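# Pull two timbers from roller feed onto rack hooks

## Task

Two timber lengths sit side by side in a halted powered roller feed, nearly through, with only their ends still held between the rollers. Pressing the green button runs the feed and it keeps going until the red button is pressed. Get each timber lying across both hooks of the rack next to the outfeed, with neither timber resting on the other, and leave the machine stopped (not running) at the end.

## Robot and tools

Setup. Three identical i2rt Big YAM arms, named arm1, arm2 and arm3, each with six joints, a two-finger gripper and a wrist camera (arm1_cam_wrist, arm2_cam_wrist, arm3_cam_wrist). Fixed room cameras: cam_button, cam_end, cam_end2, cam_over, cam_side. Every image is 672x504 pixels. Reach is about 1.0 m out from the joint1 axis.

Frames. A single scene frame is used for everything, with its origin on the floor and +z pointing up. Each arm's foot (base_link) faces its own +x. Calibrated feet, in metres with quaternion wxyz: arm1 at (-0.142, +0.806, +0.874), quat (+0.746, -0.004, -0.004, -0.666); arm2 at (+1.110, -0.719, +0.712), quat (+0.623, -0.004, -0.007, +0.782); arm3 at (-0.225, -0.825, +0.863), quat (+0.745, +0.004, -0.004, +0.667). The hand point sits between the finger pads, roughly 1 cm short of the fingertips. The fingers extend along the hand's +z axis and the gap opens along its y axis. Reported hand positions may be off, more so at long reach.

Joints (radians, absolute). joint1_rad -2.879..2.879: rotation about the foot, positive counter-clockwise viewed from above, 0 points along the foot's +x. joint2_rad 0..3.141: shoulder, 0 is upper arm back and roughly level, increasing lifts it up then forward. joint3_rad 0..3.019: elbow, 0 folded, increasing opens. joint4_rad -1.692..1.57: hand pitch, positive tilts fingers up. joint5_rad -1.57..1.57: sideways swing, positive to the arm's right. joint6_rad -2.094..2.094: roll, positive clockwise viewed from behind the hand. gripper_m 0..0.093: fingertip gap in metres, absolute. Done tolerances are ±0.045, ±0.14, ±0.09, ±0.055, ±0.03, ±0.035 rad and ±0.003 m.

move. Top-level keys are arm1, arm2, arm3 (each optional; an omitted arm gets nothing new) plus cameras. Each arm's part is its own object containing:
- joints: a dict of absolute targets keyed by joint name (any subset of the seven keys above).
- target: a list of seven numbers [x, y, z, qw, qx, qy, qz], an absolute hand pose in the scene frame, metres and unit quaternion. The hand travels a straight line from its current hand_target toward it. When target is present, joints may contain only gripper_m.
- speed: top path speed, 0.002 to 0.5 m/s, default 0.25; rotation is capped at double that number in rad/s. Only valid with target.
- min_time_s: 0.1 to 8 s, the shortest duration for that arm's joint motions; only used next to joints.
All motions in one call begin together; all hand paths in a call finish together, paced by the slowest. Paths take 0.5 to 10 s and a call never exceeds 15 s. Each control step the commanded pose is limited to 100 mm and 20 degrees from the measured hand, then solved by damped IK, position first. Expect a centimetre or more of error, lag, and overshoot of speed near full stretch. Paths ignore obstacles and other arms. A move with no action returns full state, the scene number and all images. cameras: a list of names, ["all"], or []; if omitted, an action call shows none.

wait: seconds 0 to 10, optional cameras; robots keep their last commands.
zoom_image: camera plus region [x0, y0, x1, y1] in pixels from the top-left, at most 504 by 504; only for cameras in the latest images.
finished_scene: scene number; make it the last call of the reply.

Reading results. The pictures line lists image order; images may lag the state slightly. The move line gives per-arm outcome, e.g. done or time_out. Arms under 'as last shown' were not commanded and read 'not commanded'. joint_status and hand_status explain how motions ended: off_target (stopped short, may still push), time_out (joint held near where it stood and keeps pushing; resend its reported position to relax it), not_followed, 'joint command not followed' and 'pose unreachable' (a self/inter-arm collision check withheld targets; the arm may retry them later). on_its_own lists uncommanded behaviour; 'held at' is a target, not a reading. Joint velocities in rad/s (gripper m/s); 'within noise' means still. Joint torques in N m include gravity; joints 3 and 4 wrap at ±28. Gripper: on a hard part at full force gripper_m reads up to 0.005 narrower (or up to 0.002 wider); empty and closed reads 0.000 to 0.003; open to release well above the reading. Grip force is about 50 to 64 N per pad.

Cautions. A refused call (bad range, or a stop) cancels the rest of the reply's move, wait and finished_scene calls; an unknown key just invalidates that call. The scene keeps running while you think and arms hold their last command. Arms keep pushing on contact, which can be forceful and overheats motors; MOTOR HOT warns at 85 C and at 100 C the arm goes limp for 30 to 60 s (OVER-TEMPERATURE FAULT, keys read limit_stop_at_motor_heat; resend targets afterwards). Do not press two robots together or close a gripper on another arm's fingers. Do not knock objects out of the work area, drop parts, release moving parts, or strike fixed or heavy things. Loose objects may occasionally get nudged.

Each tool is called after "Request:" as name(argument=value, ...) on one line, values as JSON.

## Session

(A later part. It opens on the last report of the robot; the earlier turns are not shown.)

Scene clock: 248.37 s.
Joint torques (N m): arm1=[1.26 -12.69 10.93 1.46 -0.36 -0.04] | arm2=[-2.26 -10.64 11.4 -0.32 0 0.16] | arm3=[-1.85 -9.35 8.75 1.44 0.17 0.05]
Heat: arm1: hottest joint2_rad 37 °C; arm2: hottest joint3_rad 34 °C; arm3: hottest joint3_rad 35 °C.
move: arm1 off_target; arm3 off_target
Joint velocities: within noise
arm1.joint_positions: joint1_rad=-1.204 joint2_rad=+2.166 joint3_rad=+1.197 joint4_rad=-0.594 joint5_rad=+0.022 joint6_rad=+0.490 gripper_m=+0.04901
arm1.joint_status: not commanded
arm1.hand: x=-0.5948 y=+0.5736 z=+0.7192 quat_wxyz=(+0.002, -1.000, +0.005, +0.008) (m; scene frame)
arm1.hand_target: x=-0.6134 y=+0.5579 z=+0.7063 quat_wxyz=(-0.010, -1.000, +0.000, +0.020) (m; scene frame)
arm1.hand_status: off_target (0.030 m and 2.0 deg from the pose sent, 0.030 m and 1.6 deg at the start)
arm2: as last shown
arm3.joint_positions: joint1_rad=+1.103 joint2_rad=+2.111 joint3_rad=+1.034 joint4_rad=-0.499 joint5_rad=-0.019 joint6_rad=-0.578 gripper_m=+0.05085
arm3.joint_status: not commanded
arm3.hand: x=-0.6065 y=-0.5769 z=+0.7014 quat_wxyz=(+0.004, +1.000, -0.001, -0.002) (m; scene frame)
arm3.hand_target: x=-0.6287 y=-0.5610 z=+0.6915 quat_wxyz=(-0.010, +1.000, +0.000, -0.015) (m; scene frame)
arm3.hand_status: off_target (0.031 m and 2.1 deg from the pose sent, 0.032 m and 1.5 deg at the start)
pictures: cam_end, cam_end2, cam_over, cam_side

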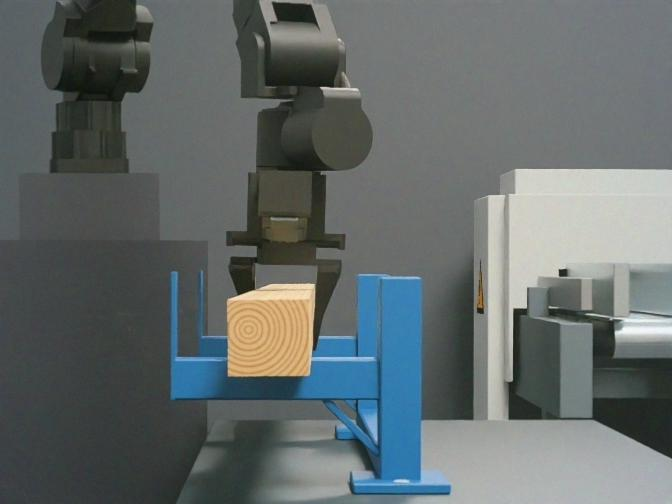

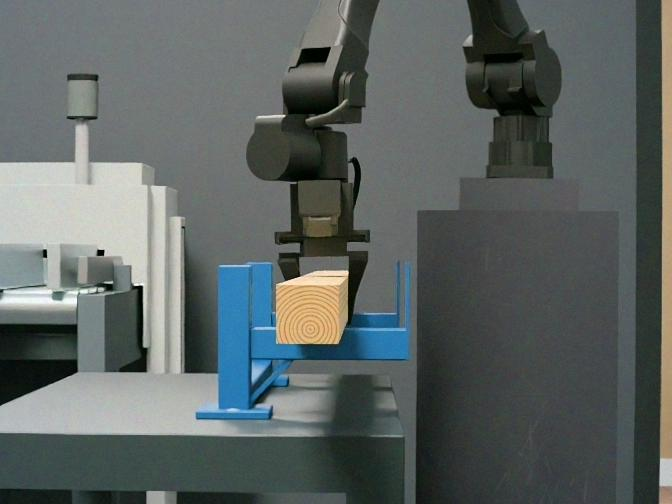

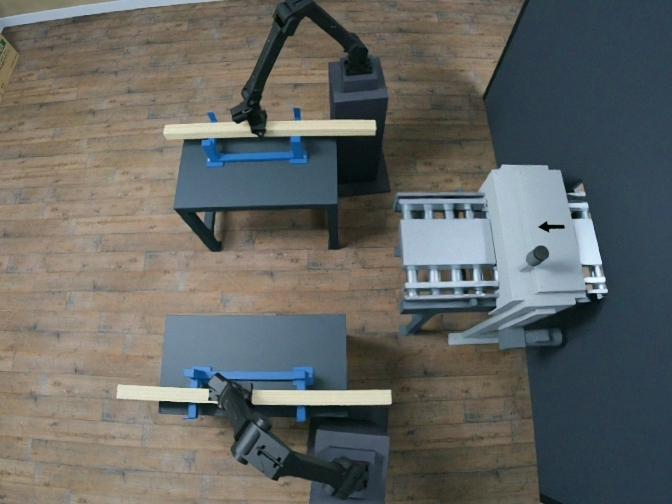

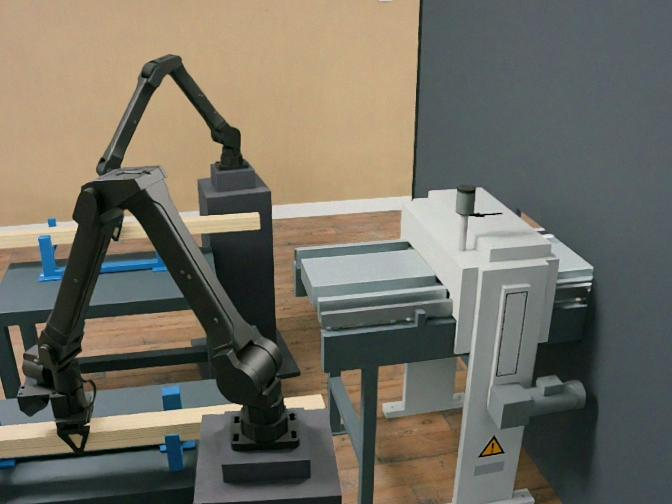

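Request:
move(arm1={"target": [-0.60, 0.568, 0.715, 0, -1, 0, 0.01], "joints": {"gripper_m": 0.088}, "speed":0.05}, arm3={"target": [-0.612, -0.57, 0.70, 0, 1, 0, 0], "joints": {"gripper_m": 0.088}, "speed":0.05}, cameras=["arm1_cam_wrist","arm3_cam_wrist","cam_end","cam_end2","cam_button"])

Scene clock: 260.00 s.
Joint torques (N m): arm1=[0.97 -17.14 5.89 -0.12 0.1 -0.07] | arm2=[-2.26 -10.64 11.4 -0.32 0 0.16] | arm3=[-2.14 -13.57 4.6 0.34 -0.04 0]
Heat: arm1: hottest joint2_rad 34 °C; arm2: hottest joint3_rad 35 °C; arm3: hottest joint3_rad 34 °C.
move: arm1 done; arm3 done
Joint velocities: within noise
arm1.joint_positions: joint1_rad=-1.204 joint2_rad=+2.189 joint3_rad=+1.216 joint4_rad=-0.584 joint5_rad=+0.017 joint6_rad=+0.491 gripper_m=+0.08794
arm1.joint_status: all done
arm1.hand: x=-0.6002 y=+0.5698 z=+0.7120 quat_wxyz=(-0.002, -1.000, +0.006, +0.010) (m; scene frame)
arm1.hand_target: x=-0.6000 y=+0.5680 z=+0.7150 quat_wxyz=(+0.000, -1.000, +0.000, +0.010) (m; scene frame)
arm1.hand_status: done (0.003 m and 0.7 deg from the pose sent, 0.009 m and 0.7 deg at the start)
arm2.joint_positions: joint1_rad=-0.030 joint2_rad=+1.394 joint3_rad=+1.064 joint4_rad=-1.297 joint5_rad=-0.015 joint6_rad=+0.195 gripper_m=+0.00051
arm2.joint_status: not commanded
arm2.hand: x=+1.0348 y=-0.3576 z=+0.8570 quat_wxyz=(+0.015, +0.707, -0.707, +0.022) (m; scene frame)
arm2.hand_target: x=+1.0302 y=-0.3412 z=+0.8800 quat_wxyz=(+0.000, +0.707, -0.707, +0.000) (m; scene frame)
arm2.hand_status: not commanded
arm3.joint_positions: joint1_rad=+1.103 joint2_rad=+2.129 joint3_rad=+1.057 joint4_rad=-0.503 joint5_rad=-0.014 joint6_rad=-0.578 gripper_m=+0.08796
arm3.joint_status: all done
arm3.hand: x=-0.6123 y=-0.5718 z=+0.6979 quat_wxyz=(+0.001, +1.000, -0.001, -0.002) (m; scene frame)
arm3.hand_target: x=-0.6121 y=-0.5700 z=+0.7000 quat_wxyz=(+0.000, +1.000, +0.000, +0.000) (m; scene frame)
arm3.hand_status: done (0.003 m and 0.2 deg from the pose sent, 0.009 m and 0.5 deg at the start)
pictures: arm1_cam_wrist, arm3_cam_wrist, cam_button, cam_end, cam_end2

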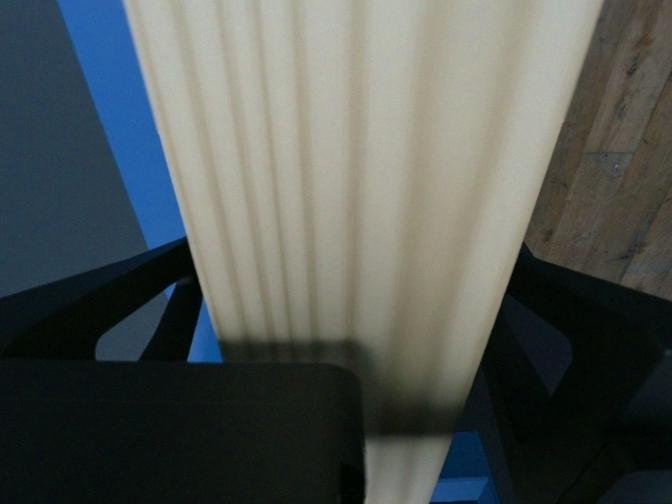

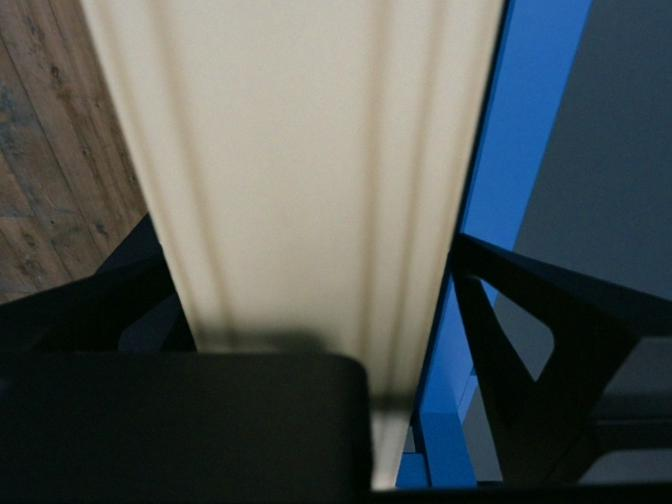

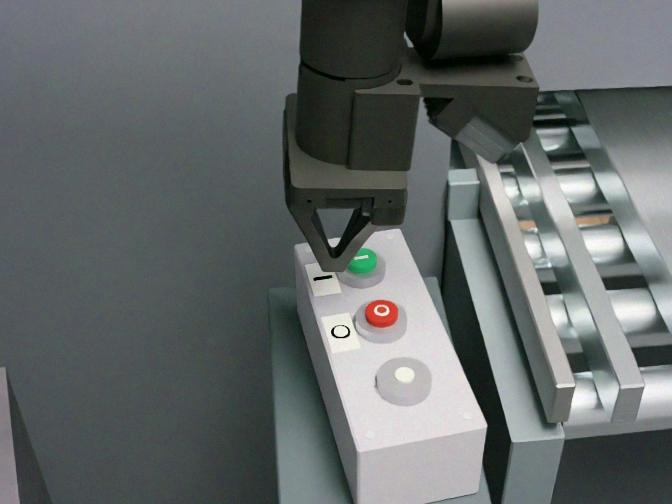

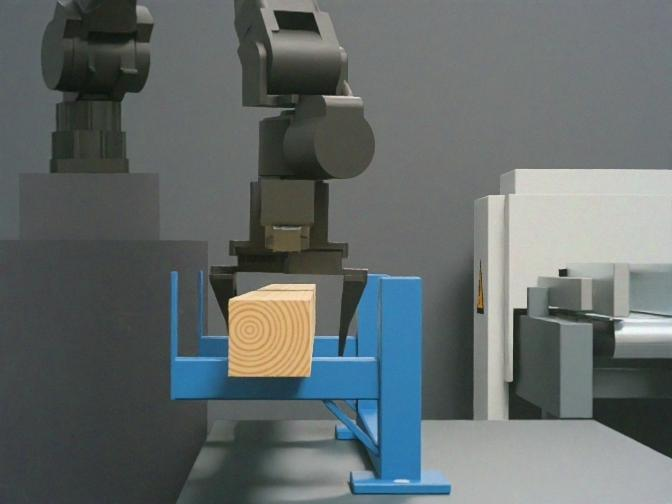

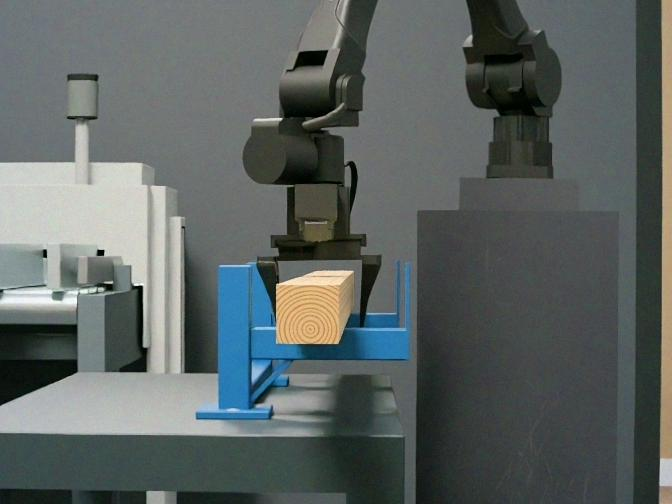

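Request:
move(arm1={"target": [-0.60, 0.566, 0.87, 0, -1, 0, 0.01], "joints": {"gripper_m": 0.093}, "speed":0.12}, arm3={"target": [-0.612, -0.568, 0.87, 0, 1, 0, 0], "joints": {"gripper_m": 0.093}, "speed":0.12}, cameras=["cam_end","cam_end2","cam_over","cam_side"])

Scene clock: 267.63 s.
Joint torques (N m): arm1=[1.49 -15.68 11 -0.23 0.1 -0.01] | arm2=[-2.2 -10.64 11.4 -0.31 -0.01 0.16] | arm3=[-2.67 -12.04 9.25 0.23 -0.04 -0.05]
Heat: arm1: hottest joint2_rad 33 °C; arm2: hottest joint3_rad 35 °C; arm3: hottest joint3_rad 33 °C.
move: arm1 off_target; arm3 off_target
Joint velocities: within noise
arm1.joint_positions: joint1_rad=-1.202 joint2_rad=+1.897 joint3_rad=+1.223 joint4_rad=-0.914 joint5_rad=+0.017 joint6_rad=+0.490 gripper_m=+0.09292
arm1.joint_status: all done
arm1.hand: x=-0.5879 y=+0.5769 z=+0.8571 quat_wxyz=(+0.006, -1.000, +0.004, -0.004) (m; scene frame)
arm1.hand_target: x=-0.5994 y=+0.5661 z=+0.8701 quat_wxyz=(+0.000, -1.000, +0.000, +0.010) (m; scene frame)
arm1.hand_status: off_target (0.021 m and 1.8 deg from the pose sent, 0.158 m and 0.7 deg at the start)
arm2: as last shown
arm3.joint_positions: joint1_rad=+1.101 joint2_rad=+1.779 joint3_rad=+1.074 joint4_rad=-0.904 joint5_rad=-0.013 joint6_rad=-0.581 gripper_m=+0.09292
arm3.joint_status: all done
arm3.hand: x=-0.6002 y=-0.5811 z=+0.8569 quat_wxyz=(+0.010, +1.000, +0.000, +0.013) (m; scene frame)
arm3.hand_target: x=-0.6116 y=-0.5682 z=+0.8702 quat_wxyz=(+0.000, +1.000, +0.000, +0.000) (m; scene frame)
arm3.hand_status: off_target (0.022 m and 1.9 deg from the pose sent, 0.172 m and 0.2 deg at the start)
pictures: cam_end, cam_end2, cam_over, cam_side

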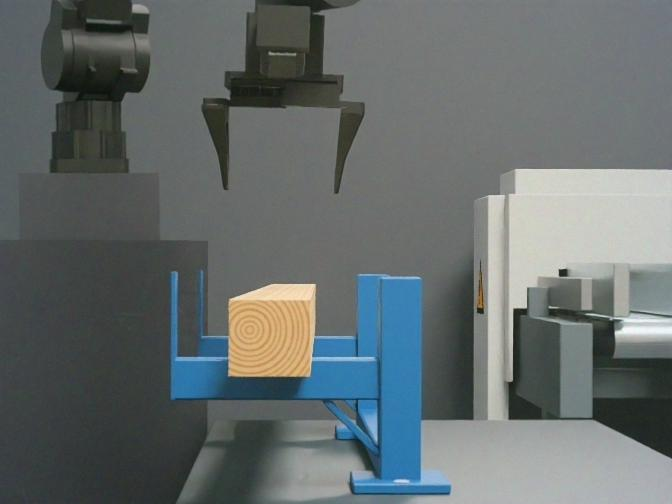

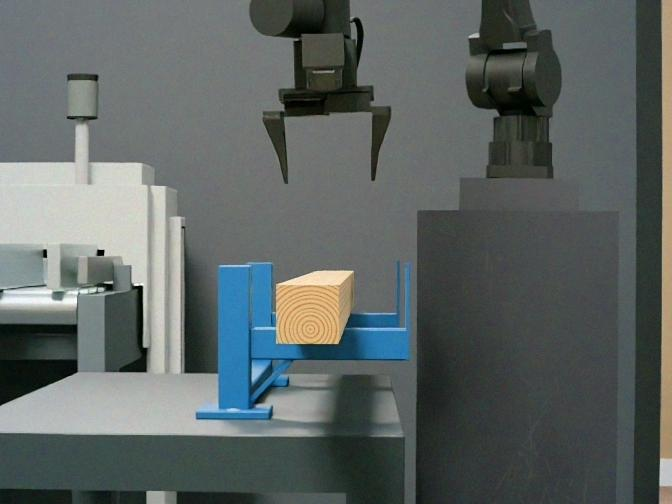

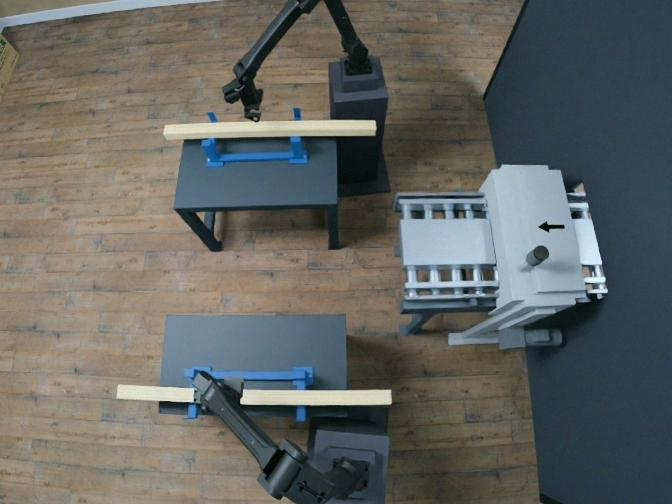

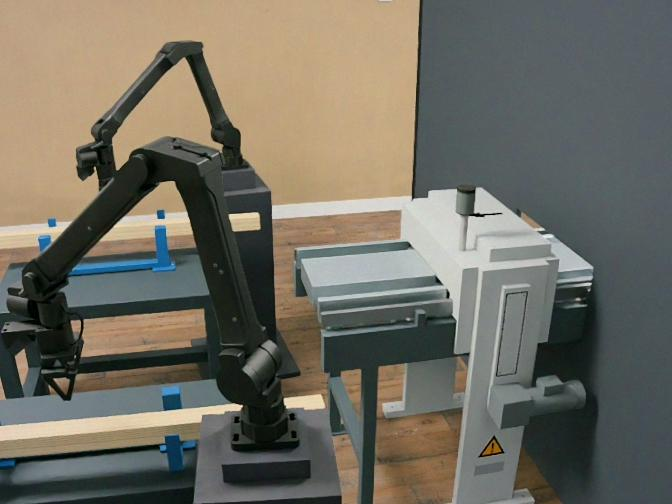

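Both timbers are resting in their hooks, the grippers are clear, and the machine is stopped.

Request:
finished_scene(scene=2)

The scene is finished: the task was done.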